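# Sort the clear tray by whether its grid is full

## Task

Look over the transparent tray's grid. If every cell is filled, set the tray down lying flat and entirely on the steel sheet. If a corner cell was never filled, set it down flat and entirely on the red mat instead. At the end, no part of either robot may touch the tray.

## Robot and tools

Robot: two arms, left_arm and right_arm. right_arm ends in a right hand and left_arm in a mirrored left hand. Calibrated bases in the scene frame: left_arm at (-0.029, +0.297, 0) m, right_arm at (-0.005, -0.320, 0) m, both with nearly identity orientation. A two-camera stand stands behind the arms. Loose objects may sometimes get a brief push from outside.

Scene frame: origin at table-top height, halfway between the nominal bases. +z is up, +x points out over the table, and left_arm sits on the +y side. Image left and right do not match arm names. Reported hand positions (metres) and orientations (quat_wxyz) use this frame and can be wrong by a few centimetres, more at long reach.

Hand point axes (right hand): +z runs along straight fingers toward the tips, +x runs across the palm away from the thumb, and +y points out of the palm. The palm surface is at y = -0.062 m. Straight fingertips reach about 0.12 m past the hand point. A rigid mast on the palm side of the wrist (x +0.05 to +0.10, z -0.16 to -0.11, out to y = +0.06) can strike things. On the left hand +x points toward the thumb, so the mast's x values flip sign. Only the last 0.03 m of each digit has a rubber cap.

execute_actions(actions, cameras). actions is a list of actions, each 0.5 s long. Each action is a table of 1 to 15 rows, one row per 1/30 s step. If you give fewer than 15 rows, the last row repeats to fill the rest. Every row has 48 numbers, each in [-1, 1], with both arms always included:
- 1-6: left_arm dx, dy, dz, rx, ry, rz
- 7-22: left hand hinge goals
- 23-24: left current_limit, speed
- 25-30: right_arm dx, dy, dz, rx, ry, rz
- 31-46: right hand hinge goals
- 47-48: right current_limit, speed

The arm numbers are an offset, not a pose. They are measured from that arm's Hand target as it stood when the action began, along that target's own axes. 1.0 means 0.6 m of translation or 180 degrees. rx, ry, rz together form one rotation vector. Each row in an action counts from the same starting target, so rows do not add up within one action. Successive actions do add up, because each starts from the updated target. Zeros mean staying at the current target.

Hinge goals are absolute, scaled linearly between each hinge's stops. Order: index_mcp, index_abd, index_pip, index_dip, middle_mcp, middle_abd, middle_pip, middle_dip, ring_mcp, ring_abd, ring_pip, ring_dip, thumb_cmc, thumb_axl, thumb_mcp, thumb_ipl. Angles in degrees at +1 / -1, then the value where the hinge is straight:
- finger _mcp (-18/+128; 0.75)
- finger _abd (-60/+60; 0.00)
- finger _pip (-29/+108; 0.58)
- finger _dip (-21/+117; 0.70)
- thumb_cmc (-20/+120; 0.71)
- thumb_axl (-27/+140; 0.68)
- thumb_mcp (-69/+109; 0.23)
- thumb_ipl (-77/+108; 0.17)
Moving toward -1 curls a finger toward the palm and swings the thumb in front of the palm.

current_limit maps -1..+1 to 0..550 mA (never below 11). speed sets the goal rate to (speed+1)/2 of 8.5 rad/s. Both start at +0.4 and -0.6 and keep their last values. Because a hinge value of 0 is itself a goal, to leave a hand unchanged you must resend its hand_goal, hand_current_limit and hand_speed.

cameras is a list of names (cam_head_left, cam_head_right, cam_high, each 672x504), ["all"], or []. Leaving it out gives images only when actions is empty. An unknown name makes the call invalid.

zoom_image(camera, region) gives a closer look at one of cam_head_left, cam_head_right or cam_high. region is [x0, y0, x1, y1] in pixels from the top-left corner, at most 504 by 504. That camera must appear in the newest images.

finished_scene(scene = 1, optional) ends the scene for good. Call it only when the tray rests correctly and untouched.

Results, per arm:
- end_effector_position and end_effector_quat_wxyz.
- Hand target: your last commanded pose after clipping, which the next offsets start from.
- Joint positions and joint velocities ("within noise" means at rest).
- Joint torques, which include gravity, have per-unit offsets, and wrap at ±28 N m on numbers 3 and 4.
- Some mid-motion positions.
- Per motor, in hinge order: hand_goal, hand_measured, hand_current_ma (positive pushes toward -1), and hand_state. hand_state reads moving, goal, blocked (stopped short, still pressing) or overload.
- Lines such as MOTOR HOT or OVER-TEMPERATURE FAULT.

Motion behaviour. Each step, commanded orientation is limited to within 40 degrees of the measured one. Position takes priority over orientation. The hand often stops short of its target, and right_arm also sags under load. To close the gap, send the missing distance as a new offset or aim higher. A small move may fail to start. To stop pressing against something, command the target back past where the hand now is. With the wrist near the first joint's axis, a small move can swing the whole arm.

Gripping: a finger presses only while its goal lies past the object's surface. Setting the goal to hand_measured relaxes it, and gear friction can hold part of the grip. Holding 495 mA or more for 5 s shuts a motor off for 10 s.

Avoid:
- dropping the tray or releasing it while it moves;
- knocking anything off the table;
- slamming into the table or fixed parts;
- pushing hard;
- any contact between the two arms, including one hand closing on the other's fingers;
- holding stretched-out or loaded poses long enough to overheat a motor, which makes that arm fall for 30-60 s.
If an arm stops, hand commands sent meanwhile are lost.

Each tool is called after "Emit:" as a command line: name --argument value for each argument, lists and objects as JSON in quotes; but a table of rows of numbers goes row by row, as --pt "numbers of a row", without its own name.

## Session

Emit:
execute_actions --actions '[]'

Scene clock: 0.00 s.
left_arm: end_effector_position=(+0.6848, -0.1637, +0.2106) hand_goal=(+0.754, +0.000, +0.576, +0.696, +0.754, +0.000, +0.576, +0.696, +0.754, +0.000, +0.576, +0.696, +0.714, +0.678, +0.226, +0.168) hand_measured=(+0.754, +0.000, +0.576, +0.696, +0.754, +0.000, +0.576, +0.696, +0.754, +0.000, +0.576, +0.696, +0.714, +0.678, +0.226, +0.168) hand_current_ma=(+0, +0, +0, +0, +0, +0, +0, +0, +0, +0, +0, +0, +0, +0, +0, +0) hand_state=(goal, goal, goal, goal, goal, overload, goal, goal, goal, goal, goal, goal, goal, goal, goal, goal) hand_current_limit=0.40 hand_speed=-0.60 end_effector_quat_wxyz=(+0.477, +0.490, +0.465, -0.563) | right_arm: end_effector_position=(+0.4535, -0.4856, +0.2792) hand_goal=(+0.754, +0.000, +0.576, +0.696, +0.754, +0.000, +0.576, +0.696, +0.754, +0.000, +0.576, +0.696, +0.714, +0.678, +0.226, +0.168) hand_measured=(+0.754, +0.000, +0.576, +0.696, +0.754, +0.000, +0.576, +0.696, +0.754, +0.000, +0.576, +0.696, +0.714, +0.678, +0.226, +0.168) hand_current_ma=(+0, +0, +0, +0, +0, +0, +0, +0, +0, +0, +0, +0, +0, +0, +0, +0) hand_state=(goal, goal, goal, goal, goal, goal, goal, goal, goal, goal, goal, goal, goal, goal, goal, goal) hand_current_limit=0.40 hand_speed=-0.60 end_effector_quat_wxyz=(+0.135, +0.863, +0.483, -0.061)
Joint positions: left_arm=[-0.401 2.217 1.694 0.82 1.265 -1.911] | right_arm=[-0.135 1.366 1.323 -1.462 0.291 0.406]
Joint velocities: within noise
Joint torques (N m): no reading
Heat: left arm: hottest shoulder 28 °C; right arm: hottest shoulder 31 °C.
Hand target: left_arm +0.6880, -0.1651, +0.2320; +0.489, +0.496, +0.452, -0.557 | right_arm +0.4592, -0.4864, +0.2915; +0.143, +0.864, +0.481, -0.051

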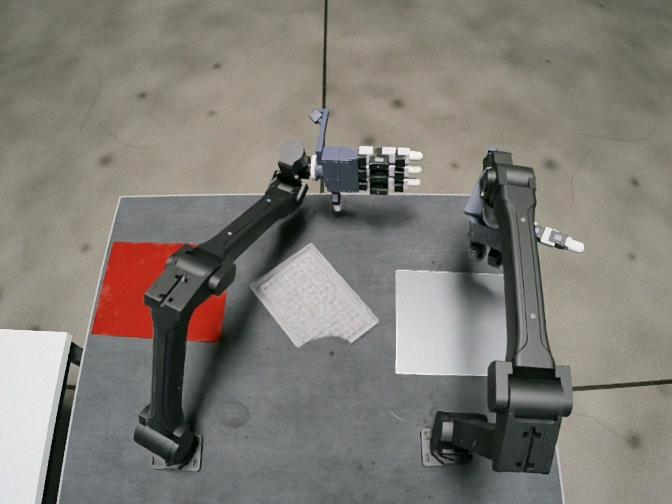

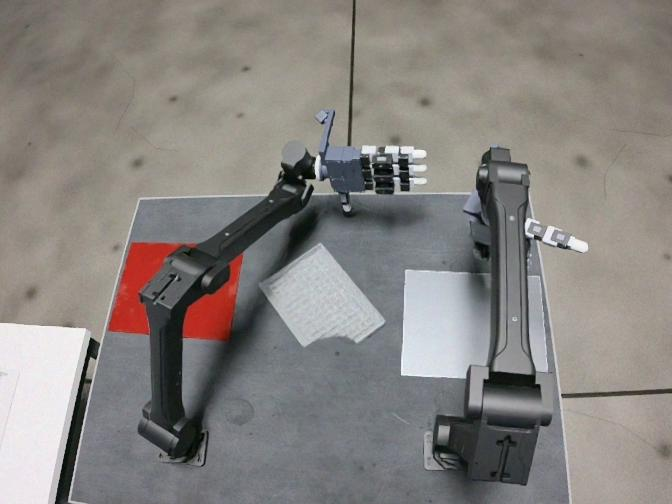

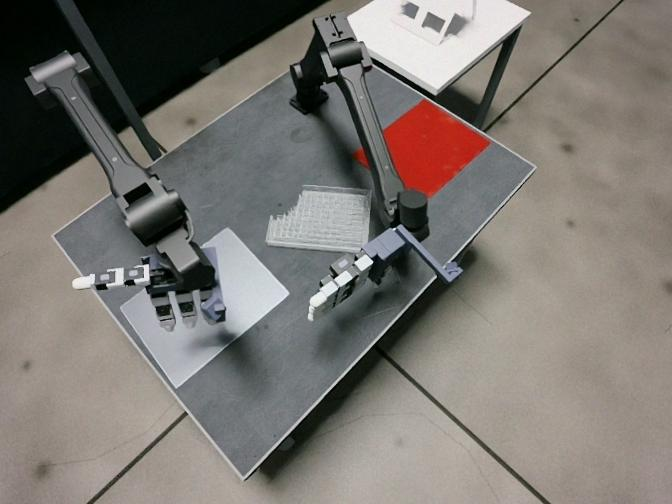

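Emit:
zoom_image --camera "cam_head_left" --region '[230, 220, 400, 360]'

Emit:
zoom_image --camera "cam_high" --region '[240, 160, 400, 280]'

Scaled by 2.965 from the camera's 672x504 image, which has a finer 960x720 frame.

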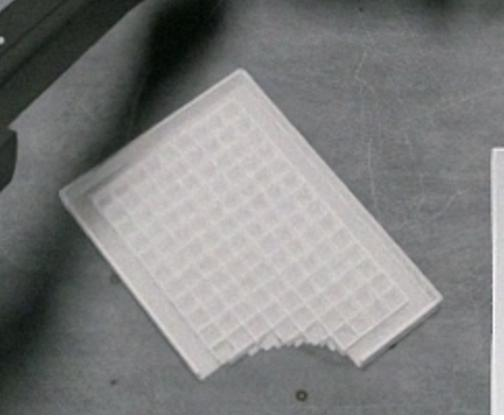

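Scaled by 3.150 from the camera's 672x504 image, which has a finer 960x720 frame.

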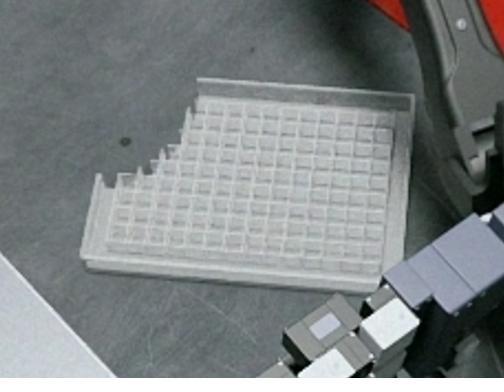

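Emit:
execute_actions --actions '[[[-0.0025,-0.0662,-0.0366,0.0026,0.0436,-0.048,0.616,0,-0.08,0.696,0.616,0,-0.08,0.696,0.616,0,-0.08,0.696,0.714,0.678,0.226,0.168,0.4,-0.6,0,0,0,0,0,0,0.754,0,0.576,0.696,0.754,0,0.576,0.696,0.754,0,0.576,0.696,0.714,0.678,0.226,0.168,0.4,-0.6]],[[0.0125,-0.0657,-0.0354,0.0026,0.0436,-0.048,0.616,0,-0.08,0.696,0.616,0,-0.08,0.696,0.616,0,-0.08,0.696,0.714,0.678,0.226,0.168,0.4,-0.6,0,0,0,0,0,0,0.754,0,0.576,0.696,0.754,0,0.576,0.696,0.754,0,0.576,0.696,0.714,0.678,0.226,0.168,0.4,-0.6]]]' --cameras '["cam_high"]'

Scene clock: 30.70 s.
left_arm: end_effector_position=(+0.5984, -0.1150, +0.2000) hand_goal=(+0.616, +0.000, -0.080, +0.696, +0.616, +0.000, -0.080, +0.696, +0.616, +0.000, -0.080, +0.696, +0.714, +0.678, +0.226, +0.168) hand_measured=(+0.614, +0.004, -0.078, +0.696, +0.614, +0.224, -0.078, +0.696, +0.614, +0.002, -0.078, +0.696, +0.712, +0.678, +0.226, +0.168) hand_current_ma=(+0, +1, +0, +0, +0, +0, +1, +0, +0, +0, +0, +0, +0, +0, +0, +0) hand_state=(goal, goal, goal, goal, goal, overload, goal, goal, goal, goal, goal, goal, goal, goal, goal, goal) hand_current_limit=0.40 hand_speed=-0.60 end_effector_quat_wxyz=(+0.321, +0.472, +0.584, -0.577) | right_arm: end_effector_position=(+0.4535, -0.4856, +0.2792) hand_goal=(+0.754, +0.000, +0.576, +0.696, +0.754, +0.000, +0.576, +0.696, +0.754, +0.000, +0.576, +0.696, +0.714, +0.678, +0.226, +0.168) hand_measured=(+0.754, +0.000, +0.576, +0.696, +0.754, +0.000, +0.576, +0.696, +0.754, +0.000, +0.576, +0.696, +0.714, +0.678, +0.224, +0.168) hand_current_ma=(-4, +0, +3, +0, -4, +0, +3, +0, -4, +0, +3, +0, +1, -3, -11, -2) hand_state=(goal, goal, goal, goal, goal, goal, goal, goal, goal, goal, goal, goal, goal, goal, goal, goal) hand_current_limit=0.40 hand_speed=-0.60 end_effector_quat_wxyz=(+0.135, +0.863, +0.483, -0.061)
Joint positions: left_arm=[-0.382 1.925 1.524 -0.146 1.324 -1.421] | right_arm=[-0.135 1.366 1.323 -1.462 0.291 0.406]
Joint torques (N m): left_arm=[2.02 -19.72 10.32 1.31 0.45 0.05] | right_arm=[-0.97 -11.22 11.88 0.69 0.45 0.02]
Heat: left arm: hottest shoulder 31 °C; right arm: hottest shoulder 31 °C.
Hand target: left_arm +0.6143, -0.1121, +0.2322; +0.330, +0.498, +0.579, -0.555 | right_arm +0.4592, -0.4864, +0.2915; +0.143, +0.864, +0.481, -0.051
Off the commanded pose: left_arm 0.036 m, 4 deg | right_arm 0.014 m, 2 deg.
Step readings (end_effector_position of left_arm | right_arm):
0: (+0.6848, -0.1637, +0.2106) | (+0.4535, -0.4856, +0.2792)
1: (+0.6846, -0.1638, +0.2104) | (+0.4535, -0.4856, +0.2792)
2: (+0.6818, -0.1641, +0.2081) | (+0.4535, -0.4856, +0.2792)
4: (+0.6701, -0.1623, +0.1992) | (+0.4535, -0.4856, +0.2792)
8: (+0.6502, -0.1558, +0.1957) | (+0.4535, -0.4856, +0.2792)
15: (+0.6429, -0.1504, +0.2213) | (+0.4535, -0.4856, +0.2792)
16: (+0.6421, -0.1500, +0.2229) | (+0.4535, -0.4856, +0.2792)
17: (+0.6400, -0.1479, +0.2221) | (+0.4535, -0.4856, +0.2792)
19: (+0.6296, -0.1413, +0.2163) | (+0.4535, -0.4856, +0.2792)
23: (+0.6115, -0.1289, +0.2091) | (+0.4535, -0.4856, +0.2792)
30: (+0.6021, -0.1186, +0.2098) | (+0.4535, -0.4856, +0.2792)
Images, in order (width x height): cam_high 672x504.

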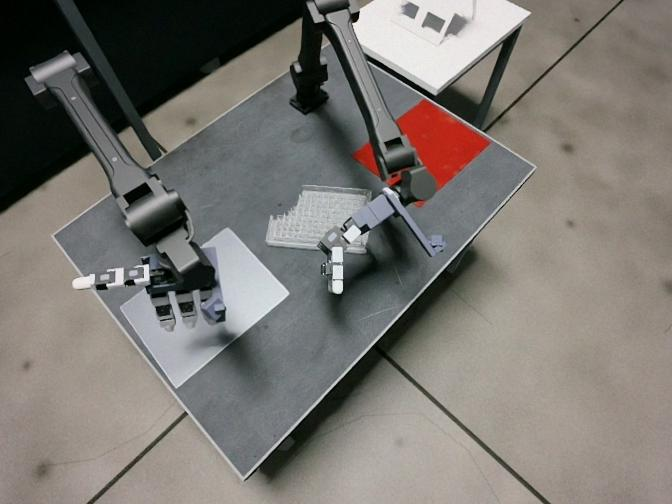

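Emit:
execute_actions --actions '[[[0.0269,-0.063,-0.0322,0.0026,0.0436,-0.048,0.616,0,-0.08,0.696,0.616,0,-0.08,0.696,0.616,0,-0.08,0.696,0.714,0.678,0.226,0.168,0.4,-0.6,0,0,0,0,0,0,0.754,0,0.576,0.696,0.754,0,0.576,0.696,0.754,0,0.576,0.696,0.714,0.678,0.226,0.168,0.4,-0.6]],[[0.0401,-0.0582,-0.0271,0.0026,0.0436,-0.048,0.616,0,-0.08,0.696,0.616,0,-0.08,0.696,0.616,0,-0.08,0.696,0.714,0.678,0.226,0.168,0.4,-0.6,0,0,0,0,0,0,0.754,0,0.576,0.696,0.754,0,0.576,0.696,0.754,0,0.576,0.696,0.714,0.678,0.226,0.168,0.4,-0.6]],[[0.0516,-0.0515,-0.0203,0.0026,0.0436,-0.048,0.616,0,-0.08,0.696,0.616,0,-0.08,0.696,0.616,0,-0.08,0.696,0.714,0.678,0.226,0.168,0.4,-0.6,0,0,0,0,0,0,0.754,0,0.576,0.696,0.754,0,0.576,0.696,0.754,0,0.576,0.696,0.714,0.678,0.226,0.168,0.4,-0.6]],[[0.061,-0.0431,-0.0121,0.0026,0.0436,-0.048,0.616,0,-0.08,0.696,0.616,0,-0.08,0.696,0.616,0,-0.08,0.696,0.714,0.678,0.226,0.168,0.4,-0.6,0,0,0,0,0,0,0.754,0,0.576,0.696,0.754,0,0.576,0.696,0.754,0,0.576,0.696,0.714,0.678,0.226,0.168,0.4,-0.6]],[[0.0679,-0.0334,-0.003,0.0026,0.0436,-0.048,0.616,0,-0.08,0.696,0.616,0,-0.08,0.696,0.616,0,-0.08,0.696,0.714,0.678,0.226,0.168,0.4,-0.6,0,0,0,0,0,0,0.754,0,0.576,0.696,0.754,0,0.576,0.696,0.754,0,0.576,0.696,0.714,0.678,0.226,0.168,0.4,-0.6]],[[0.0719,-0.0229,0.0068,0.0026,0.0436,-0.048,0.616,0,-0.08,0.696,0.616,0,-0.08,0.696,0.616,0,-0.08,0.696,0.714,0.678,0.226,0.168,0.4,-0.6,0,0,0,0,0,0,0.754,0,0.576,0.696,0.754,0,0.576,0.696,0.754,0,0.576,0.696,0.714,0.678,0.226,0.168,0.4,-0.6]]]' --cameras '["all"]'

Scene clock: 36.50 s.
left_arm: end_effector_position=(+0.3987, +0.0505, +0.2247) hand_goal=(+0.616, +0.000, -0.080, +0.696, +0.616, +0.000, -0.080, +0.696, +0.616, +0.000, -0.080, +0.696, +0.714, +0.678, +0.226, +0.168) hand_measured=(+0.612, +0.004, -0.078, +0.696, +0.612, +0.224, -0.078, +0.696, +0.612, +0.002, -0.078, +0.696, +0.708, +0.678, +0.226, +0.168) hand_current_ma=(-1, +1, +0, +0, -1, +0, +0, +0, -1, +0, +0, +0, -2, +0, +0, +0) hand_state=(goal, goal, goal, goal, goal, overload, goal, goal, goal, goal, goal, goal, goal, goal, goal, goal) hand_current_limit=0.40 hand_speed=-0.60 end_effector_quat_wxyz=(-0.059, +0.342, +0.851, -0.395) | right_arm: end_effector_position=(+0.4535, -0.4856, +0.2792) hand_goal=(+0.754, +0.000, +0.576, +0.696, +0.754, +0.000, +0.576, +0.696, +0.754, +0.000, +0.576, +0.696, +0.714, +0.678, +0.226, +0.168) hand_measured=(+0.754, +0.000, +0.576, +0.696, +0.754, +0.000, +0.576, +0.696, +0.754, +0.000, +0.576, +0.696, +0.714, +0.678, +0.224, +0.168) hand_current_ma=(-4, +0, +3, +0, -4, +0, +3, +0, -4, +0, +3, +0, +1, -3, -11, -2) hand_state=(goal, goal, goal, goal, goal, goal, goal, goal, goal, goal, goal, goal, goal, goal, goal, goal) hand_current_limit=0.40 hand_speed=-0.60 end_effector_quat_wxyz=(+0.135, +0.863, +0.483, -0.061)
Joint positions: left_arm=[-0.386 1.68 1.629 -1.674 0.811 -1.128] | right_arm=[-0.135 1.366 1.323 -1.462 0.291 0.406]
Joint torques (N m): left_arm=[0.38 -15.38 6.65 -0.38 0.61 -0.2] | right_arm=[-0.97 -11.16 11.85 0.68 0.45 0.02]
Heat: left arm: hottest shoulder 31 °C; right arm: hottest shoulder 31 °C.
Hand target: left_arm +0.3924, +0.0461, +0.2322; -0.200, +0.384, +0.800, -0.416 | right_arm +0.4592, -0.4864, +0.2915; +0.143, +0.864, +0.481, -0.051
Off the commanded pose: left_arm 0.011 m, 18 deg | right_arm 0.014 m, 2 deg.
joint sent to its limit (left arm) — joint 4 (wrist pitch), lower limit. The joint targets are off in orientation, not in position.
Step readings (end_effector_position of left_arm | right_arm):
0: (+0.5984, -0.1150, +0.1999) | (+0.4535, -0.4856, +0.2792)
1: (+0.5983, -0.1148, +0.1993) | (+0.4535, -0.4856, +0.2792)
2: (+0.5967, -0.1134, +0.1975) | (+0.4535, -0.4856, +0.2792)
4: (+0.5888, -0.1084, +0.1921) | (+0.4535, -0.4856, +0.2792)
8: (+0.5711, -0.0979, +0.1944) | (+0.4535, -0.4856, +0.2792)
15: (+0.5573, -0.0893, +0.2060) | (+0.4535, -0.4856, +0.2792)
16: (+0.5566, -0.0885, +0.2071) | (+0.4535, -0.4856, +0.2792)
17: (+0.5550, -0.0863, +0.2063) | (+0.4535, -0.4856, +0.2792)
19: (+0.5463, -0.0789, +0.2013) | (+0.4535, -0.4856, +0.2792)
23: (+0.5262, -0.0663, +0.1943) | (+0.4535, -0.4856, +0.2792)
30: (+0.5199, -0.0623, +0.2176) | (+0.4535, -0.4856, +0.2792)
31: (+0.5202, -0.0621, +0.2204) | (+0.4535, -0.4856, +0.2792)
32: (+0.5190, -0.0596, +0.2210) | (+0.4535, -0.4856, +0.2792)
34: (+0.5096, -0.0506, +0.2182) | (+0.4535, -0.4856, +0.2792)
38: (+0.4909, -0.0383, +0.2159) | (+0.4535, -0.4856, +0.2792)
45: (+0.4870, -0.0363, +0.2198) | (+0.4535, -0.4856, +0.2792)
46: (+0.4867, -0.0358, +0.2191) | (+0.4535, -0.4856, +0.2792)
47: (+0.4858, -0.0329, +0.2169) | (+0.4535, -0.4856, +0.2792)
49: (+0.4835, -0.0250, +0.2126) | (+0.4535, -0.4856, +0.2792)
53: (+0.4757, -0.0158, +0.2120) | (+0.4535, -0.4856, +0.2792)
60: (+0.4694, -0.0115, +0.2234) | (+0.4535, -0.4856, +0.2792)
61: (+0.4690, -0.0108, +0.2238) | (+0.4535, -0.4856, +0.2792)
62: (+0.4676, -0.0077, +0.2229) | (+0.4535, -0.4856, +0.2792)
64: (+0.4595, +0.0028, +0.2179) | (+0.4535, -0.4856, +0.2792)
68: (+0.4444, +0.0157, +0.2159) | (+0.4535, -0.4856, +0.2792)
75: (+0.4363, +0.0207, +0.2247) | (+0.4535, -0.4856, +0.2792)
76: (+0.4356, +0.0214, +0.2249) | (+0.4535, -0.4856, +0.2792)
77: (+0.4340, +0.0245, +0.2238) | (+0.4535, -0.4856, +0.2792)
79: (+0.4256, +0.0344, +0.2190) | (+0.4535, -0.4856, +0.2792)
83: (+0.4095, +0.0465, +0.2164) | (+0.4535, -0.4856, +0.2792)
90: (+0.4009, +0.0495, +0.2253) | (+0.4535, -0.4856, +0.2792)

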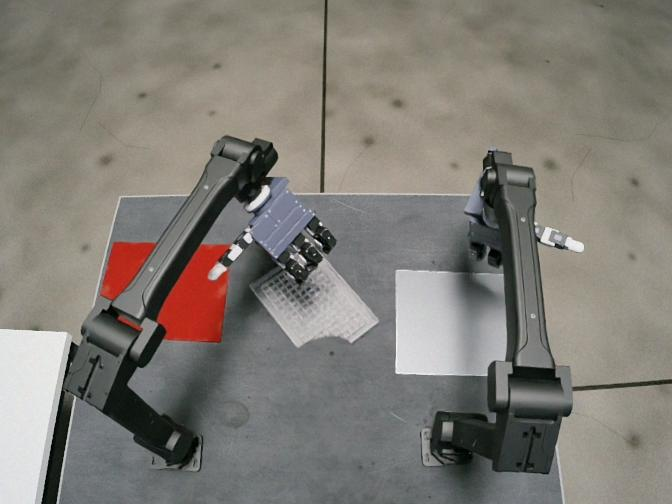

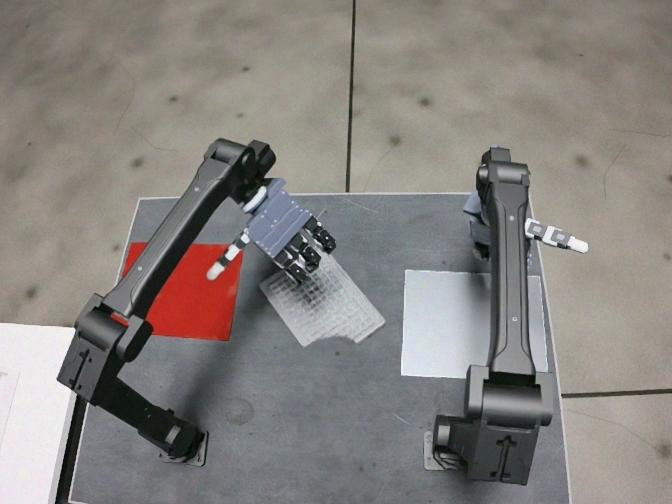

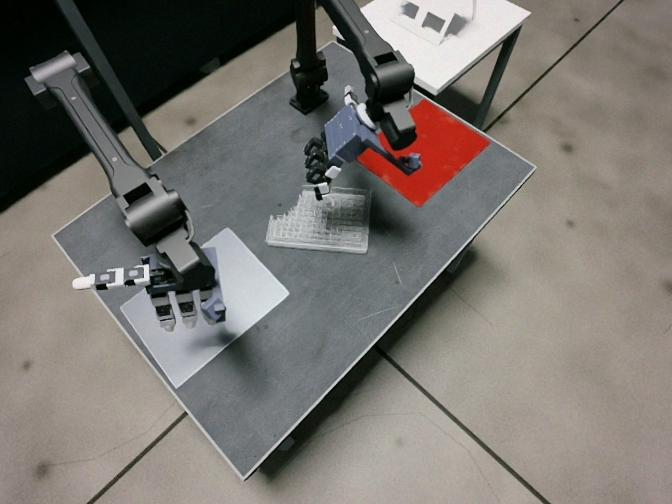

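Emit:
execute_actions --actions '[[[0.0154,0.0482,0.0474,-0.0138,-0.0359,-0.0275,0.616,0,-0.08,0.696,0.616,0,-0.08,0.696,0.616,0,-0.08,0.696,0.714,0.678,0.226,0.168,0.4,-0.6,0,0,0,0,0,0,0.754,0,0.576,0.696,0.754,0,0.576,0.696,0.754,0,0.576,0.696,0.714,0.678,0.226,0.168,0.4,-0.6]],[[0.0154,0.0482,0.0474,-0.0138,-0.0359,-0.0275,0.616,0,-0.08,0.696,0.616,0,-0.08,0.696,0.616,0,-0.08,0.696,0.714,0.678,0.226,0.168,0.4,-0.6,0,0,0,0,0,0,0.754,0,0.576,0.696,0.754,0,0.576,0.696,0.754,0,0.576,0.696,0.714,0.678,0.226,0.168,0.4,-0.6]]]' --cameras '["all"]'

Scene clock: 42.43 s.
left_arm: end_effector_position=(+0.3707, +0.0568, +0.1491) hand_goal=(+0.616, +0.000, -0.080, +0.696, +0.616, +0.000, -0.080, +0.696, +0.616, +0.000, -0.080, +0.696, +0.714, +0.678, +0.226, +0.168) hand_measured=(+0.612, +0.004, -0.078, +0.696, +0.612, +0.224, -0.078, +0.696, +0.612, +0.002, -0.078, +0.696, +0.708, +0.678, +0.226, +0.168) hand_current_ma=(-1, +1, +0, +0, -1, +0, +0, +0, -1, +0, +0, +0, -2, +0, +0, +0) hand_state=(goal, goal, goal, goal, goal, overload, goal, goal, goal, goal, goal, goal, goal, goal, goal, goal) hand_current_limit=0.40 hand_speed=-0.60 end_effector_quat_wxyz=(-0.132, +0.269, +0.865, -0.402) | right_arm: end_effector_position=(+0.4535, -0.4856, +0.2792) hand_goal=(+0.754, +0.000, +0.576, +0.696, +0.754, +0.000, +0.576, +0.696, +0.754, +0.000, +0.576, +0.696, +0.714, +0.678, +0.226, +0.168) hand_measured=(+0.754, +0.000, +0.576, +0.696, +0.754, +0.000, +0.576, +0.696, +0.754, +0.000, +0.576, +0.696, +0.714, +0.678, +0.224, +0.168) hand_current_ma=(-4, +0, +3, +0, -4, +0, +3, +0, -4, +0, +3, +0, +1, -3, -11, -2) hand_state=(goal, goal, goal, goal, goal, goal, goal, goal, goal, goal, goal, goal, goal, goal, goal, goal) hand_current_limit=0.40 hand_speed=-0.60 end_effector_quat_wxyz=(+0.135, +0.863, +0.483, -0.061)
Joint positions: left_arm=[-0.386 1.737 1.484 -1.585 0.842 -1.233] | right_arm=[-0.135 1.366 1.323 -1.462 0.291 0.406]
Joint torques (N m): left_arm=[0.91 -15.03 6.38 0.09 0.77 -0.26] | right_arm=[-0.97 -11.16 11.85 0.66 0.45 0.02]
Heat: left arm: hottest shoulder 31 °C; right arm: hottest shoulder 31 °C.
Hand target: left_arm +0.3712, +0.0520, +0.1520; -0.127, +0.273, +0.865, -0.402 | right_arm +0.4592, -0.4864, +0.2915; +0.143, +0.864, +0.481, -0.051
Off the commanded pose: left_arm 0.005 m, 1 deg | right_arm 0.014 m, 2 deg.
Step readings (end_effector_position of left_arm | right_arm):
0: (+0.3987, +0.0505, +0.2247) | (+0.4535, -0.4856, +0.2792)
1: (+0.3986, +0.0506, +0.2245) | (+0.4535, -0.4856, +0.2792)
2: (+0.3976, +0.0507, +0.2235) | (+0.4535, -0.4856, +0.2792)
4: (+0.3933, +0.0511, +0.2188) | (+0.4535, -0.4856, +0.2792)
8: (+0.3866, +0.0531, +0.2031) | (+0.4535, -0.4856, +0.2792)
15: (+0.3849, +0.0537, +0.1871) | (+0.4535, -0.4856, +0.2792)
16: (+0.3846, +0.0537, +0.1869) | (+0.4535, -0.4856, +0.2792)
17: (+0.3836, +0.0533, +0.1857) | (+0.4535, -0.4856, +0.2792)
19: (+0.3803, +0.0531, +0.1785) | (+0.4535, -0.4856, +0.2792)
23: (+0.3713, +0.0568, +0.1583) | (+0.4535, -0.4856, +0.2792)
30: (+0.3707, +0.0568, +0.1492) | (+0.4535, -0.4856, +0.2792)

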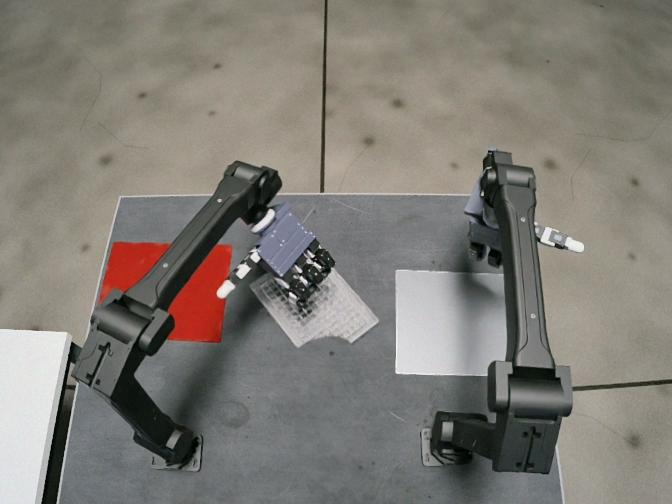

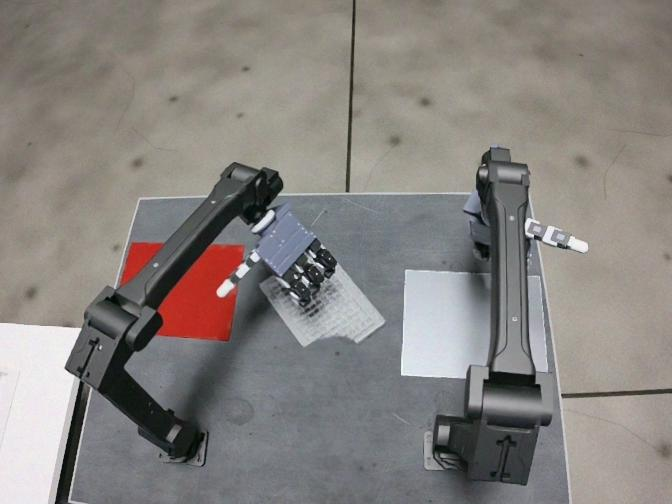

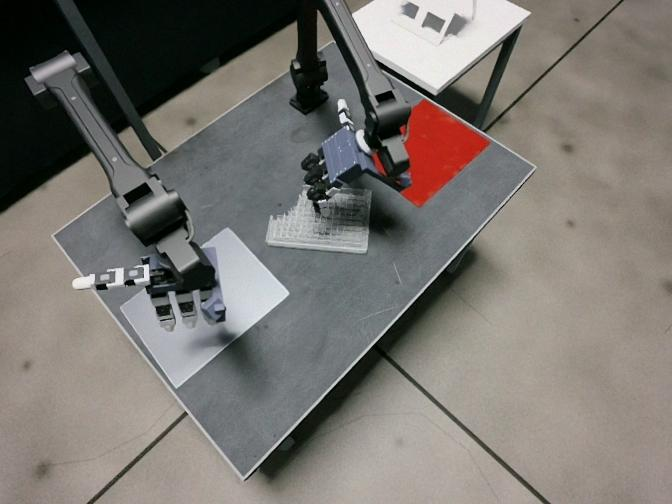

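Emit:
zoom_image --camera "cam_high" --region '[240, 110, 420, 280]'

Emit:
zoom_image --camera "cam_head_right" --region '[230, 190, 400, 360]'

Scaled by 2.800 from the camera's 672x504 image, which has a finer 960x720 frame.

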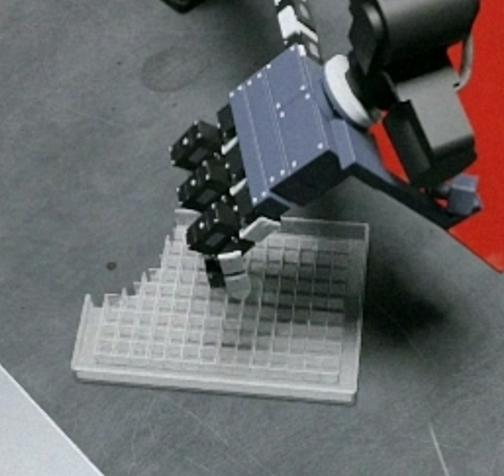

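Scaled by 2.965 from the camera's 672x504 image, which has a finer 960x720 frame.

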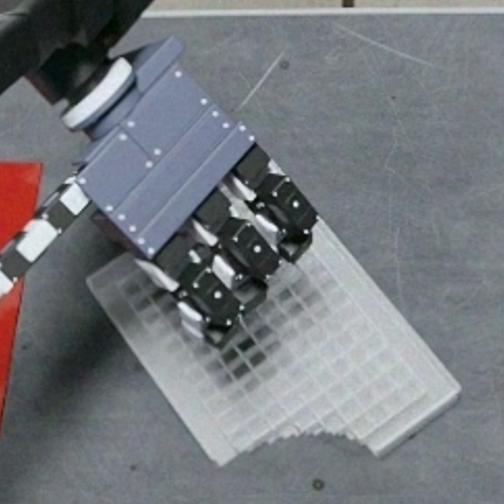

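Emit:
execute_actions --actions '[[[0,0.0638,0.0536,0,0,0,0.616,0,-0.08,0.696,0.616,0,-0.08,0.696,0.616,0,-0.08,0.696,0.714,0.678,0.226,0.168,0.2,-0.6,0,0,0,0,0,0,0.754,0,0.576,0.696,0.754,0,0.576,0.696,0.754,0,0.576,0.696,0.714,0.678,0.226,0.168,0.4,-0.6]],[[0,0.0128,0.0107,0,0,0,0.616,0,-0.08,0.696,0.616,0,-0.08,0.696,0.616,0,-0.08,0.696,0.714,0.678,0.226,0.168,0.2,-0.6,0,0,0,0,0,0,0.754,0,0.576,0.696,0.754,0,0.576,0.696,0.754,0,0.576,0.696,0.714,0.678,0.226,0.168,0.4,-0.6]]]' --cameras '["cam_high","cam_head_right"]'

Emit:
zoom_image --camera "cam_high" --region '[240, 110, 420, 280]'

Scene clock: 46.17 s.
left_arm: end_effector_position=(+0.3711, +0.0561, +0.0937) hand_goal=(+0.616, +0.000, -0.080, +0.696, +0.616, +0.000, -0.080, +0.696, +0.616, +0.000, -0.080, +0.696, +0.714, +0.678, +0.226, +0.168) hand_measured=(+0.612, +0.004, -0.078, +0.696, +0.612, +0.224, -0.078, +0.696, +0.612, +0.002, -0.078, +0.696, +0.708, +0.678, +0.226, +0.168) hand_current_ma=(-1, +1, +0, +0, -1, +0, +0, +0, -1, +0, +0, +0, -2, +0, +0, +0) hand_state=(goal, goal, goal, goal, goal, overload, goal, goal, goal, goal, goal, goal, goal, goal, goal, goal) hand_current_limit=0.20 hand_speed=-0.60 end_effector_quat_wxyz=(-0.127, +0.271, +0.865, -0.403) | right_arm: end_effector_position=(+0.4535, -0.4856, +0.2792) hand_goal=(+0.754, +0.000, +0.576, +0.696, +0.754, +0.000, +0.576, +0.696, +0.754, +0.000, +0.576, +0.696, +0.714, +0.678, +0.226, +0.168) hand_measured=(+0.754, +0.000, +0.576, +0.696, +0.754, +0.000, +0.576, +0.696, +0.754, +0.000, +0.576, +0.696, +0.714, +0.678, +0.224, +0.168) hand_current_ma=(-4, +0, +3, +0, -4, +0, +3, +0, -4, +0, +3, +0, +1, -3, -11, -2) hand_state=(goal, goal, goal, goal, goal, goal, goal, goal, goal, goal, goal, goal, goal, goal, goal, goal) hand_current_limit=0.40 hand_speed=-0.60 end_effector_quat_wxyz=(+0.135, +0.863, +0.483, -0.061)
Joint positions: left_arm=[-0.386 1.778 1.387 -1.438 0.845 -1.235] | right_arm=[-0.135 1.366 1.323 -1.462 0.291 0.406]
Joint torques (N m): left_arm=[0.73 -14.62 5.94 0.13 0.67 -0.25] | right_arm=[-0.97 -11.22 11.85 0.68 0.45 0.02]
Heat: left arm: hottest shoulder 31 °C; right arm: hottest shoulder 31 °C.
Hand target: left_arm +0.3711, +0.0521, +0.0920; -0.127, +0.272, +0.865, -0.403 | right_arm +0.4592, -0.4864, +0.2915; +0.143, +0.864, +0.481, -0.051
Off the commanded pose: left_arm 0.004 m, 0 deg | right_arm 0.014 m, 2 deg.
Step readings (end_effector_position of left_arm | right_arm):
0: (+0.3706, +0.0569, +0.1492) | (+0.4535, -0.4856, +0.2792)
1: (+0.3706, +0.0568, +0.1487) | (+0.4535, -0.4856, +0.2792)
2: (+0.3713, +0.0563, +0.1465) | (+0.4535, -0.4856, +0.2792)
4: (+0.3721, +0.0556, +0.1373) | (+0.4535, -0.4856, +0.2792)
8: (+0.3677, +0.0575, +0.1139) | (+0.4535, -0.4856, +0.2792)
15: (+0.3688, +0.0570, +0.0984) | (+0.4535, -0.4856, +0.2792)
16: (+0.3691, +0.0569, +0.0983) | (+0.4535, -0.4856, +0.2792)
17: (+0.3694, +0.0567, +0.0980) | (+0.4535, -0.4856, +0.2792)
19: (+0.3706, +0.0563, +0.0968) | (+0.4535, -0.4856, +0.2792)
23: (+0.3708, +0.0562, +0.0945) | (+0.4535, -0.4856, +0.2792)
30: (+0.3710, +0.0561, +0.0938) | (+0.4535, -0.4856, +0.2792)
Images, in order (width x height): cam_head_right 672x504, cam_high 672x504.

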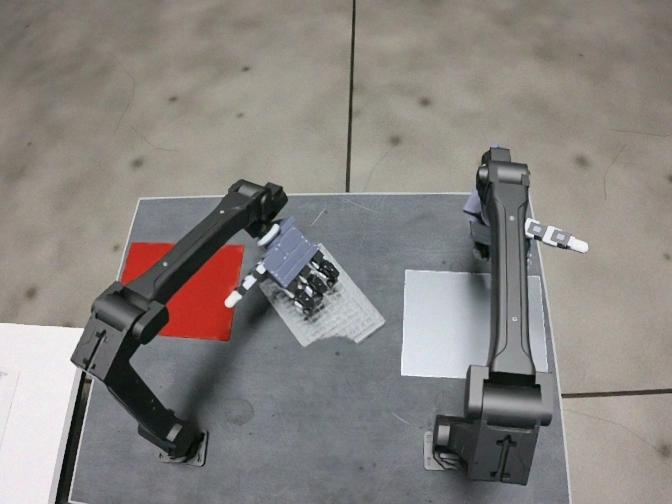

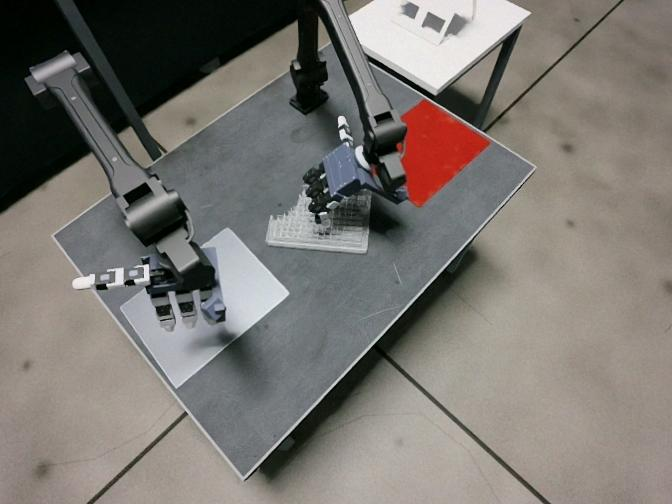

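Scaled by 2.800 from the camera's 672x504 image, which has a finer 960x720 frame.

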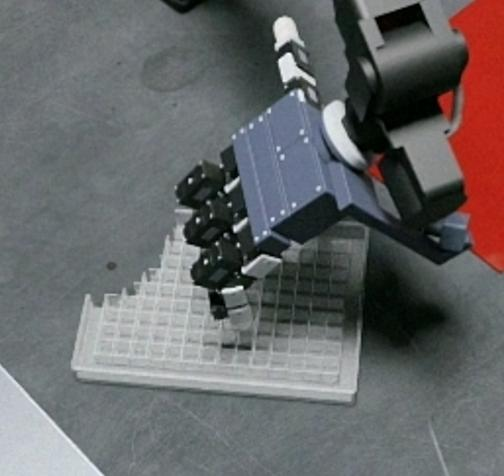

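Emit:
execute_actions --actions '[[[0,0.0128,0.0107,0,0,0,0.616,0,-0.08,0.696,0.616,0,-0.08,0.696,0.616,0,-0.08,0.696,0.714,0.678,0.226,0.168,0.0,-0.6,0,0,0,0,0,0,0.754,0,0.576,0.696,0.754,0,0.576,0.696,0.754,0,0.576,0.696,0.714,0.678,0.226,0.168,0.4,-0.6]]]'

Emit:
execute_actions --actions '[[[0,0.0128,0.0107,0,0,0,0.616,0,-0.08,0.696,0.616,0,-0.08,0.696,0.616,0,-0.08,0.696,0.714,0.678,0.226,0.168,0.0,-0.6,0,0,0,0,0,0,0.754,0,0.576,0.696,0.754,0,0.576,0.696,0.754,0,0.576,0.696,0.714,0.678,0.226,0.168,0.4,-0.6]]]'

Scene clock: 48.00 s.
left_arm: end_effector_position=(+0.3709, +0.0562, +0.0839) hand_goal=(+0.616, +0.000, -0.080, +0.696, +0.616, +0.000, -0.080, +0.696, +0.616, +0.000, -0.080, +0.696, +0.714, +0.678, +0.226, +0.168) hand_measured=(+0.612, +0.004, -0.078, +0.696, +0.612, +0.224, -0.078, +0.696, +0.612, +0.002, -0.078, +0.696, +0.708, +0.678, +0.226, +0.168) hand_current_ma=(-1, +1, +0, +0, -1, +0, +0, +0, -1, +0, +0, +0, -2, +0, +0, +0) hand_state=(goal, goal, goal, goal, goal, overload, goal, goal, goal, goal, goal, goal, goal, goal, goal, goal) hand_current_limit=0.00 hand_speed=-0.60 end_effector_quat_wxyz=(-0.127, +0.271, +0.865, -0.403) | right_arm: end_effector_position=(+0.4535, -0.4856, +0.2792) hand_goal=(+0.754, +0.000, +0.576, +0.696, +0.754, +0.000, +0.576, +0.696, +0.754, +0.000, +0.576, +0.696, +0.714, +0.678, +0.226, +0.168) hand_measured=(+0.754, +0.000, +0.576, +0.696, +0.754, +0.000, +0.576, +0.696, +0.754, +0.000, +0.576, +0.696, +0.714, +0.678, +0.224, +0.168) hand_current_ma=(-4, +0, +3, +0, -4, +0, +3, +0, -4, +0, +3, +0, +1, -3, -11, -2) hand_state=(goal, goal, goal, goal, goal, goal, goal, goal, goal, goal, goal, goal, goal, goal, goal, goal) hand_current_limit=0.40 hand_speed=-0.60 end_effector_quat_wxyz=(+0.135, +0.863, +0.483, -0.061)
Joint positions: left_arm=[-0.386 1.787 1.373 -1.413 0.845 -1.235] | right_arm=[-0.135 1.366 1.323 -1.462 0.291 0.406]
Joint torques (N m): left_arm=[0.79 -14.56 5.94 0.13 0.68 -0.25] | right_arm=[-0.97 -11.22 11.85 0.68 0.46 0.02]
Heat: left arm: hottest shoulder 31 °C; right arm: hottest shoulder 31 °C.
Hand target: left_arm +0.3711, +0.0521, +0.0819; -0.127, +0.273, +0.865, -0.403 | right_arm +0.4592, -0.4864, +0.2915; +0.143, +0.864, +0.481, -0.051
Off the commanded pose: left_arm 0.005 m, 0 deg | right_arm 0.014 m, 2 deg.
Step readings (end_effector_position of left_arm | right_arm):
0: (+0.3711, +0.0561, +0.0937) | (+0.4535, -0.4856, +0.2792)
1: (+0.3712, +0.0560, +0.0937) | (+0.4535, -0.4856, +0.2792)
2: (+0.3713, +0.0560, +0.0932) | (+0.4535, -0.4856, +0.2792)
4: (+0.3717, +0.0558, +0.0917) | (+0.4535, -0.4856, +0.2792)
8: (+0.3710, +0.0561, +0.0873) | (+0.4535, -0.4856, +0.2792)
15: (+0.3708, +0.0562, +0.0840) | (+0.4535, -0.4856, +0.2792)

Scene clock: 48.70 s.
left_arm: end_effector_position=(+0.3711, +0.0556, +0.0772) hand_goal=(+0.616, +0.000, -0.080, +0.696, +0.616, +0.000, -0.080, +0.696, +0.616, +0.000, -0.080, +0.696, +0.714, +0.678, +0.226, +0.168) hand_measured=(+0.612, +0.004, -0.078, +0.696, +0.612, +0.224, -0.078, +0.696, +0.612, +0.004, -0.082, +0.694, +0.708, +0.678, +0.226, +0.168) hand_current_ma=(-1, +1, +0, +0, -1, +0, +0, +0, -1, +1, +0, +0, -2, +0, +0, +0) hand_state=(goal, goal, goal, goal, goal, overload, goal, goal, goal, goal, goal, goal, goal, goal, goal, goal) hand_current_limit=0.00 hand_speed=-0.60 end_effector_quat_wxyz=(-0.125, +0.271, +0.864, -0.405) | right_arm: end_effector_position=(+0.4535, -0.4856, +0.2792) hand_goal=(+0.754, +0.000, +0.576, +0.696, +0.754, +0.000, +0.576, +0.696, +0.754, +0.000, +0.576, +0.696, +0.714, +0.678, +0.226, +0.168) hand_measured=(+0.754, +0.000, +0.576, +0.696, +0.754, +0.000, +0.576, +0.696, +0.754, +0.000, +0.576, +0.696, +0.714, +0.678, +0.224, +0.168) hand_current_ma=(-4, +0, +3, +0, -4, +0, +3, +0, -4, +0, +3, +0, +1, -3, -11, -2) hand_state=(goal, goal, goal, goal, goal, goal, goal, goal, goal, goal, goal, goal, goal, goal, goal, goal) hand_current_limit=0.40 hand_speed=-0.60 end_effector_quat_wxyz=(+0.135, +0.863, +0.483, -0.061)
Joint positions: left_arm=[-0.386 1.793 1.361 -1.393 0.847 -1.235] | right_arm=[-0.135 1.366 1.323 -1.462 0.291 0.406]
Joint torques (N m): left_arm=[0.73 -14.21 5.74 0.27 0.59 -0.26] | right_arm=[-1.03 -11.16 11.85 0.68 0.45 0.02]
Heat: left arm: hottest shoulder 31 °C; right arm: hottest shoulder 31 °C.
Hand target: left_arm +0.3710, +0.0522, +0.0720; -0.128, +0.273, +0.865, -0.403 | right_arm +0.4592, -0.4864, +0.2915; +0.143, +0.864, +0.481, -0.051
Off the commanded pose: left_arm 0.006 m, 0 deg | right_arm 0.014 m, 2 deg.
Step readings (end_effector_position of left_arm | right_arm):
0: (+0.3709, +0.0562, +0.0839) | (+0.4535, -0.4856, +0.2792)
1: (+0.3709, +0.0562, +0.0839) | (+0.4535, -0.4856, +0.2792)
2: (+0.3711, +0.0561, +0.0836) | (+0.4535, -0.4856, +0.2792)
4: (+0.3718, +0.0558, +0.0821) | (+0.4535, -0.4856, +0.2792)
8: (+0.3711, +0.0561, +0.0775) | (+0.4535, -0.4856, +0.2792)
15: (+0.3710, +0.0557, +0.0772) | (+0.4535, -0.4856, +0.2792)

Emit:
execute_actions --actions '[[[0,0.0128,0.0107,0,0,0,0.616,0,-0.08,0.696,0.616,0,-0.08,0.696,0.616,0,-0.08,0.696,0.714,0.678,0.226,0.168,0.0,-0.6,0,0,0,0,0,0,0.754,0,0.576,0.696,0.754,0,0.576,0.696,0.754,0,0.576,0.696,0.714,0.678,0.226,0.168,0.4,-0.6]]]' --cameras '["cam_high"]'

Emit:
zoom_image --camera "cam_high" --region '[240, 110, 420, 280]'

Scene clock: 50.20 s.
left_arm: end_effector_position=(+0.3723, +0.0543, +0.0756) hand_goal=(+0.616, +0.000, -0.080, +0.696, +0.616, +0.000, -0.080, +0.696, +0.616, +0.000, -0.080, +0.696, +0.714, +0.678, +0.226, +0.168) hand_measured=(+0.612, +0.006, -0.084, +0.694, +0.612, +0.224, -0.078, +0.696, +0.614, +0.012, -0.090, +0.690, +0.708, +0.678, +0.224, +0.168) hand_current_ma=(-1, +1, -1, +0, -1, +0, +0, +0, +0, +5, -5, -2, -2, +0, +0, +0) hand_state=(goal, goal, goal, goal, goal, overload, goal, goal, goal, goal, goal, goal, goal, goal, goal, goal) hand_current_limit=0.00 hand_speed=-0.60 end_effector_quat_wxyz=(-0.121, +0.272, +0.864, -0.407) | right_arm: end_effector_position=(+0.4535, -0.4856, +0.2792) hand_goal=(+0.754, +0.000, +0.576, +0.696, +0.754, +0.000, +0.576, +0.696, +0.754, +0.000, +0.576, +0.696, +0.714, +0.678, +0.226, +0.168) hand_measured=(+0.754, +0.000, +0.576, +0.696, +0.754, +0.000, +0.576, +0.696, +0.754, +0.000, +0.576, +0.696, +0.714, +0.678, +0.224, +0.168) hand_current_ma=(-4, +0, +3, +0, -4, +0, +3, +0, -4, +0, +3, +0, +1, -3, -11, -2) hand_state=(goal, goal, goal, goal, goal, goal, goal, goal, goal, goal, goal, goal, goal, goal, goal, goal) hand_current_limit=0.40 hand_speed=-0.60 end_effector_quat_wxyz=(+0.135, +0.863, +0.483, -0.061)
Joint positions: left_arm=[-0.386 1.793 1.358 -1.379 0.851 -1.237] | right_arm=[-0.135 1.366 1.323 -1.462 0.291 0.406]
Joint torques (N m): left_arm=[0.79 -13.39 5.11 0.69 0.43 -0.23] | right_arm=[-0.91 -11.22 11.86 0.66 0.45 0.02]
Heat: left arm: hottest shoulder 31 °C; right arm: hottest shoulder 31 °C.
Hand target: left_arm +0.3711, +0.0522, +0.0620; -0.127, +0.273, +0.865, -0.402 | right_arm +0.4592, -0.4864, +0.2915; +0.143, +0.864, +0.481, -0.051
Off the commanded pose: left_arm 0.014 m, 1 deg | right_arm 0.014 m, 2 deg.
Step readings (end_effector_position of left_arm | right_arm):
0: (+0.3711, +0.0556, +0.0772) | (+0.4535, -0.4856, +0.2792)
1: (+0.3711, +0.0556, +0.0772) | (+0.4535, -0.4856, +0.2792)
2: (+0.3714, +0.0555, +0.0769) | (+0.4535, -0.4856, +0.2792)
4: (+0.3723, +0.0548, +0.0762) | (+0.4535, -0.4856, +0.2792)
8: (+0.3724, +0.0544, +0.0758) | (+0.4535, -0.4856, +0.2792)
15: (+0.3724, +0.0543, +0.0756) | (+0.4535, -0.4856, +0.2792)
Images, in order (width x height): cam_high 672x504.

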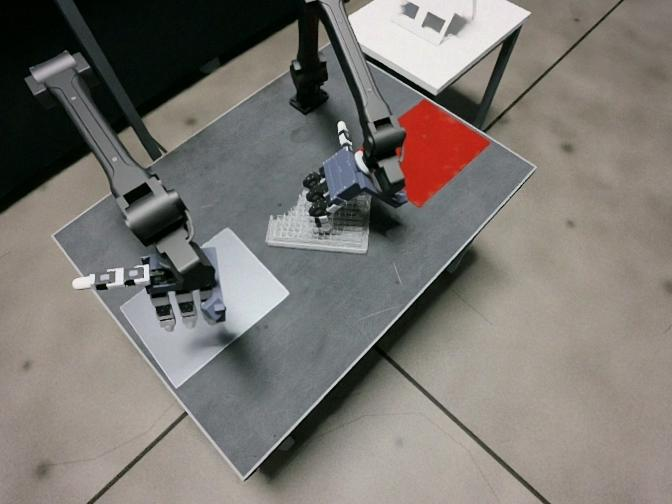

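Scaled by 2.800 from the camera's 672x504 image, which has a finer 960x720 frame.

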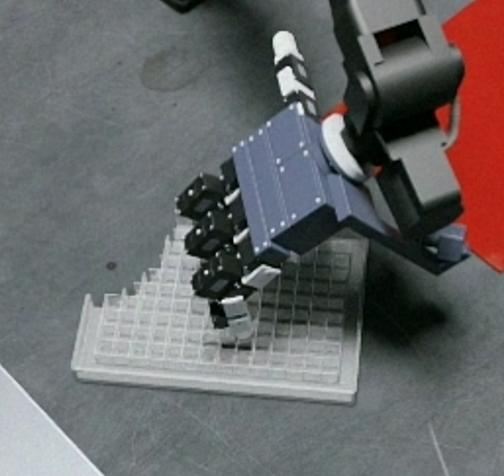

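Emit:
execute_actions --actions '[[[0.0082,0.0234,-0.0278,0,-0.0109,-0.0092,0.616,0,-0.08,0.696,0.616,0,-0.08,0.696,0.616,0,-0.08,0.696,0.714,0.678,0.226,0.168,0.2,-0.6,0,0,0,0,0,0,0.754,0,0.576,0.696,0.754,0,0.576,0.696,0.754,0,0.576,0.696,0.714,0.678,0.226,0.168,0.4,-0.6]],[[0.0082,0.0234,-0.0278,0,-0.0109,-0.0092,0.616,0,-0.08,0.696,0.616,0,-0.08,0.696,0.616,0,-0.08,0.696,0.714,0.678,0.226,0.168,0.2,-0.6,0,0,0,0,0,0,0.754,0,0.576,0.696,0.754,0,0.576,0.696,0.754,0,0.576,0.696,0.714,0.678,0.226,0.168,0.4,-0.6]]]' --cameras '["cam_high","cam_head_right"]'

Emit:
zoom_image --camera "cam_high" --region '[240, 110, 420, 280]'

Scene clock: 55.57 s.
left_arm: end_effector_position=(+0.3809, +0.0776, +0.0725) hand_goal=(+0.616, +0.000, -0.080, +0.696, +0.616, +0.000, -0.080, +0.696, +0.616, +0.000, -0.080, +0.696, +0.714, +0.678, +0.226, +0.168) hand_measured=(+0.640, -0.002, -0.072, +0.702, +0.616, +0.218, -0.078, +0.696, +0.654, +0.006, -0.060, +0.708, +0.708, +0.678, +0.224, +0.168) hand_current_ma=(+20, +0, +4, +2, +0, +0, +0, +0, +47, +1, +14, +6, -2, +0, +0, +0) hand_state=(blocked, goal, goal, goal, goal, overload, goal, goal, blocked, goal, goal, goal, goal, goal, goal, goal) hand_current_limit=0.20 hand_speed=-0.60 end_effector_quat_wxyz=(-0.112, +0.240, +0.868, -0.420) | right_arm: end_effector_position=(+0.4535, -0.4856, +0.2792) hand_goal=(+0.754, +0.000, +0.576, +0.696, +0.754, +0.000, +0.576, +0.696, +0.754, +0.000, +0.576, +0.696, +0.714, +0.678, +0.226, +0.168) hand_measured=(+0.754, +0.000, +0.576, +0.696, +0.754, +0.000, +0.576, +0.696, +0.754, +0.000, +0.576, +0.696, +0.714, +0.678, +0.224, +0.168) hand_current_ma=(-4, +0, +3, +0, -4, +0, +3, +0, -4, +0, +3, +0, +1, -3, -11, -2) hand_state=(goal, goal, goal, goal, goal, goal, goal, goal, goal, goal, goal, goal, goal, goal, goal, goal) hand_current_limit=0.40 hand_speed=-0.60 end_effector_quat_wxyz=(+0.135, +0.863, +0.483, -0.061)
Joint positions: left_arm=[-0.324 1.791 1.34 -1.372 0.872 -1.237] | right_arm=[-0.135 1.366 1.323 -1.462 0.291 0.406]
Joint torques (N m): left_arm=[3.25 -14.04 5.07 0.31 -0.35 -0.12] | right_arm=[-0.91 -11.16 11.86 0.69 0.45 0.02]
Heat: left arm: hottest shoulder 31 °C; right arm: hottest shoulder 32 °C.
Hand target: left_arm +0.3872, +0.0938, +0.0619; -0.109, +0.234, +0.876, -0.408 | right_arm +0.4592, -0.4864, +0.2915; +0.143, +0.864, +0.481, -0.051
Off the commanded pose: left_arm 0.020 m, 2 deg | right_arm 0.014 m, 2 deg.
Step readings (end_effector_position of left_arm | right_arm):
0: (+0.3723, +0.0543, +0.0756) | (+0.4535, -0.4856, +0.2792)
1: (+0.3723, +0.0543, +0.0756) | (+0.4535, -0.4856, +0.2792)
2: (+0.3722, +0.0543, +0.0755) | (+0.4535, -0.4856, +0.2792)
4: (+0.3726, +0.0554, +0.0752) | (+0.4535, -0.4856, +0.2792)
8: (+0.3742, +0.0596, +0.0742) | (+0.4535, -0.4856, +0.2792)
15: (+0.3750, +0.0614, +0.0740) | (+0.4535, -0.4856, +0.2792)
16: (+0.3751, +0.0615, +0.0740) | (+0.4535, -0.4856, +0.2792)
17: (+0.3750, +0.0620, +0.0738) | (+0.4535, -0.4856, +0.2792)
19: (+0.3755, +0.0642, +0.0733) | (+0.4535, -0.4856, +0.2792)
23: (+0.3780, +0.0718, +0.0725) | (+0.4535, -0.4856, +0.2792)
30: (+0.3809, +0.0776, +0.0725) | (+0.4535, -0.4856, +0.2792)
Images, in order (width x height): cam_head_right 672x504, cam_high 672x504.

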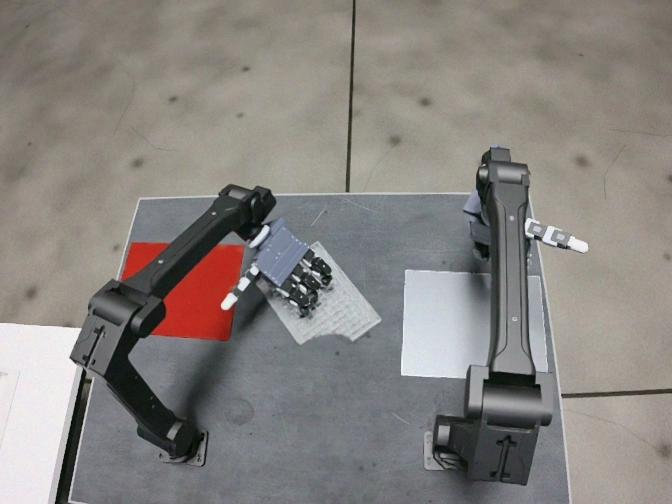

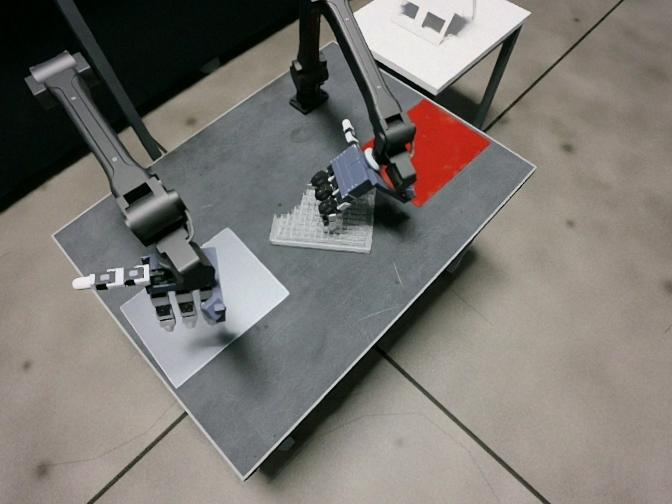

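Scaled by 2.800 from the camera's 672x504 image, which has a finer 960x720 frame.

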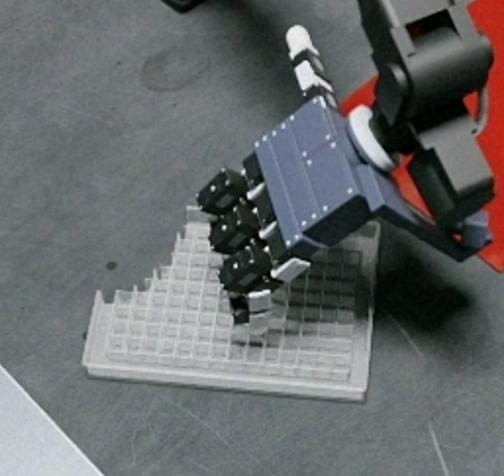

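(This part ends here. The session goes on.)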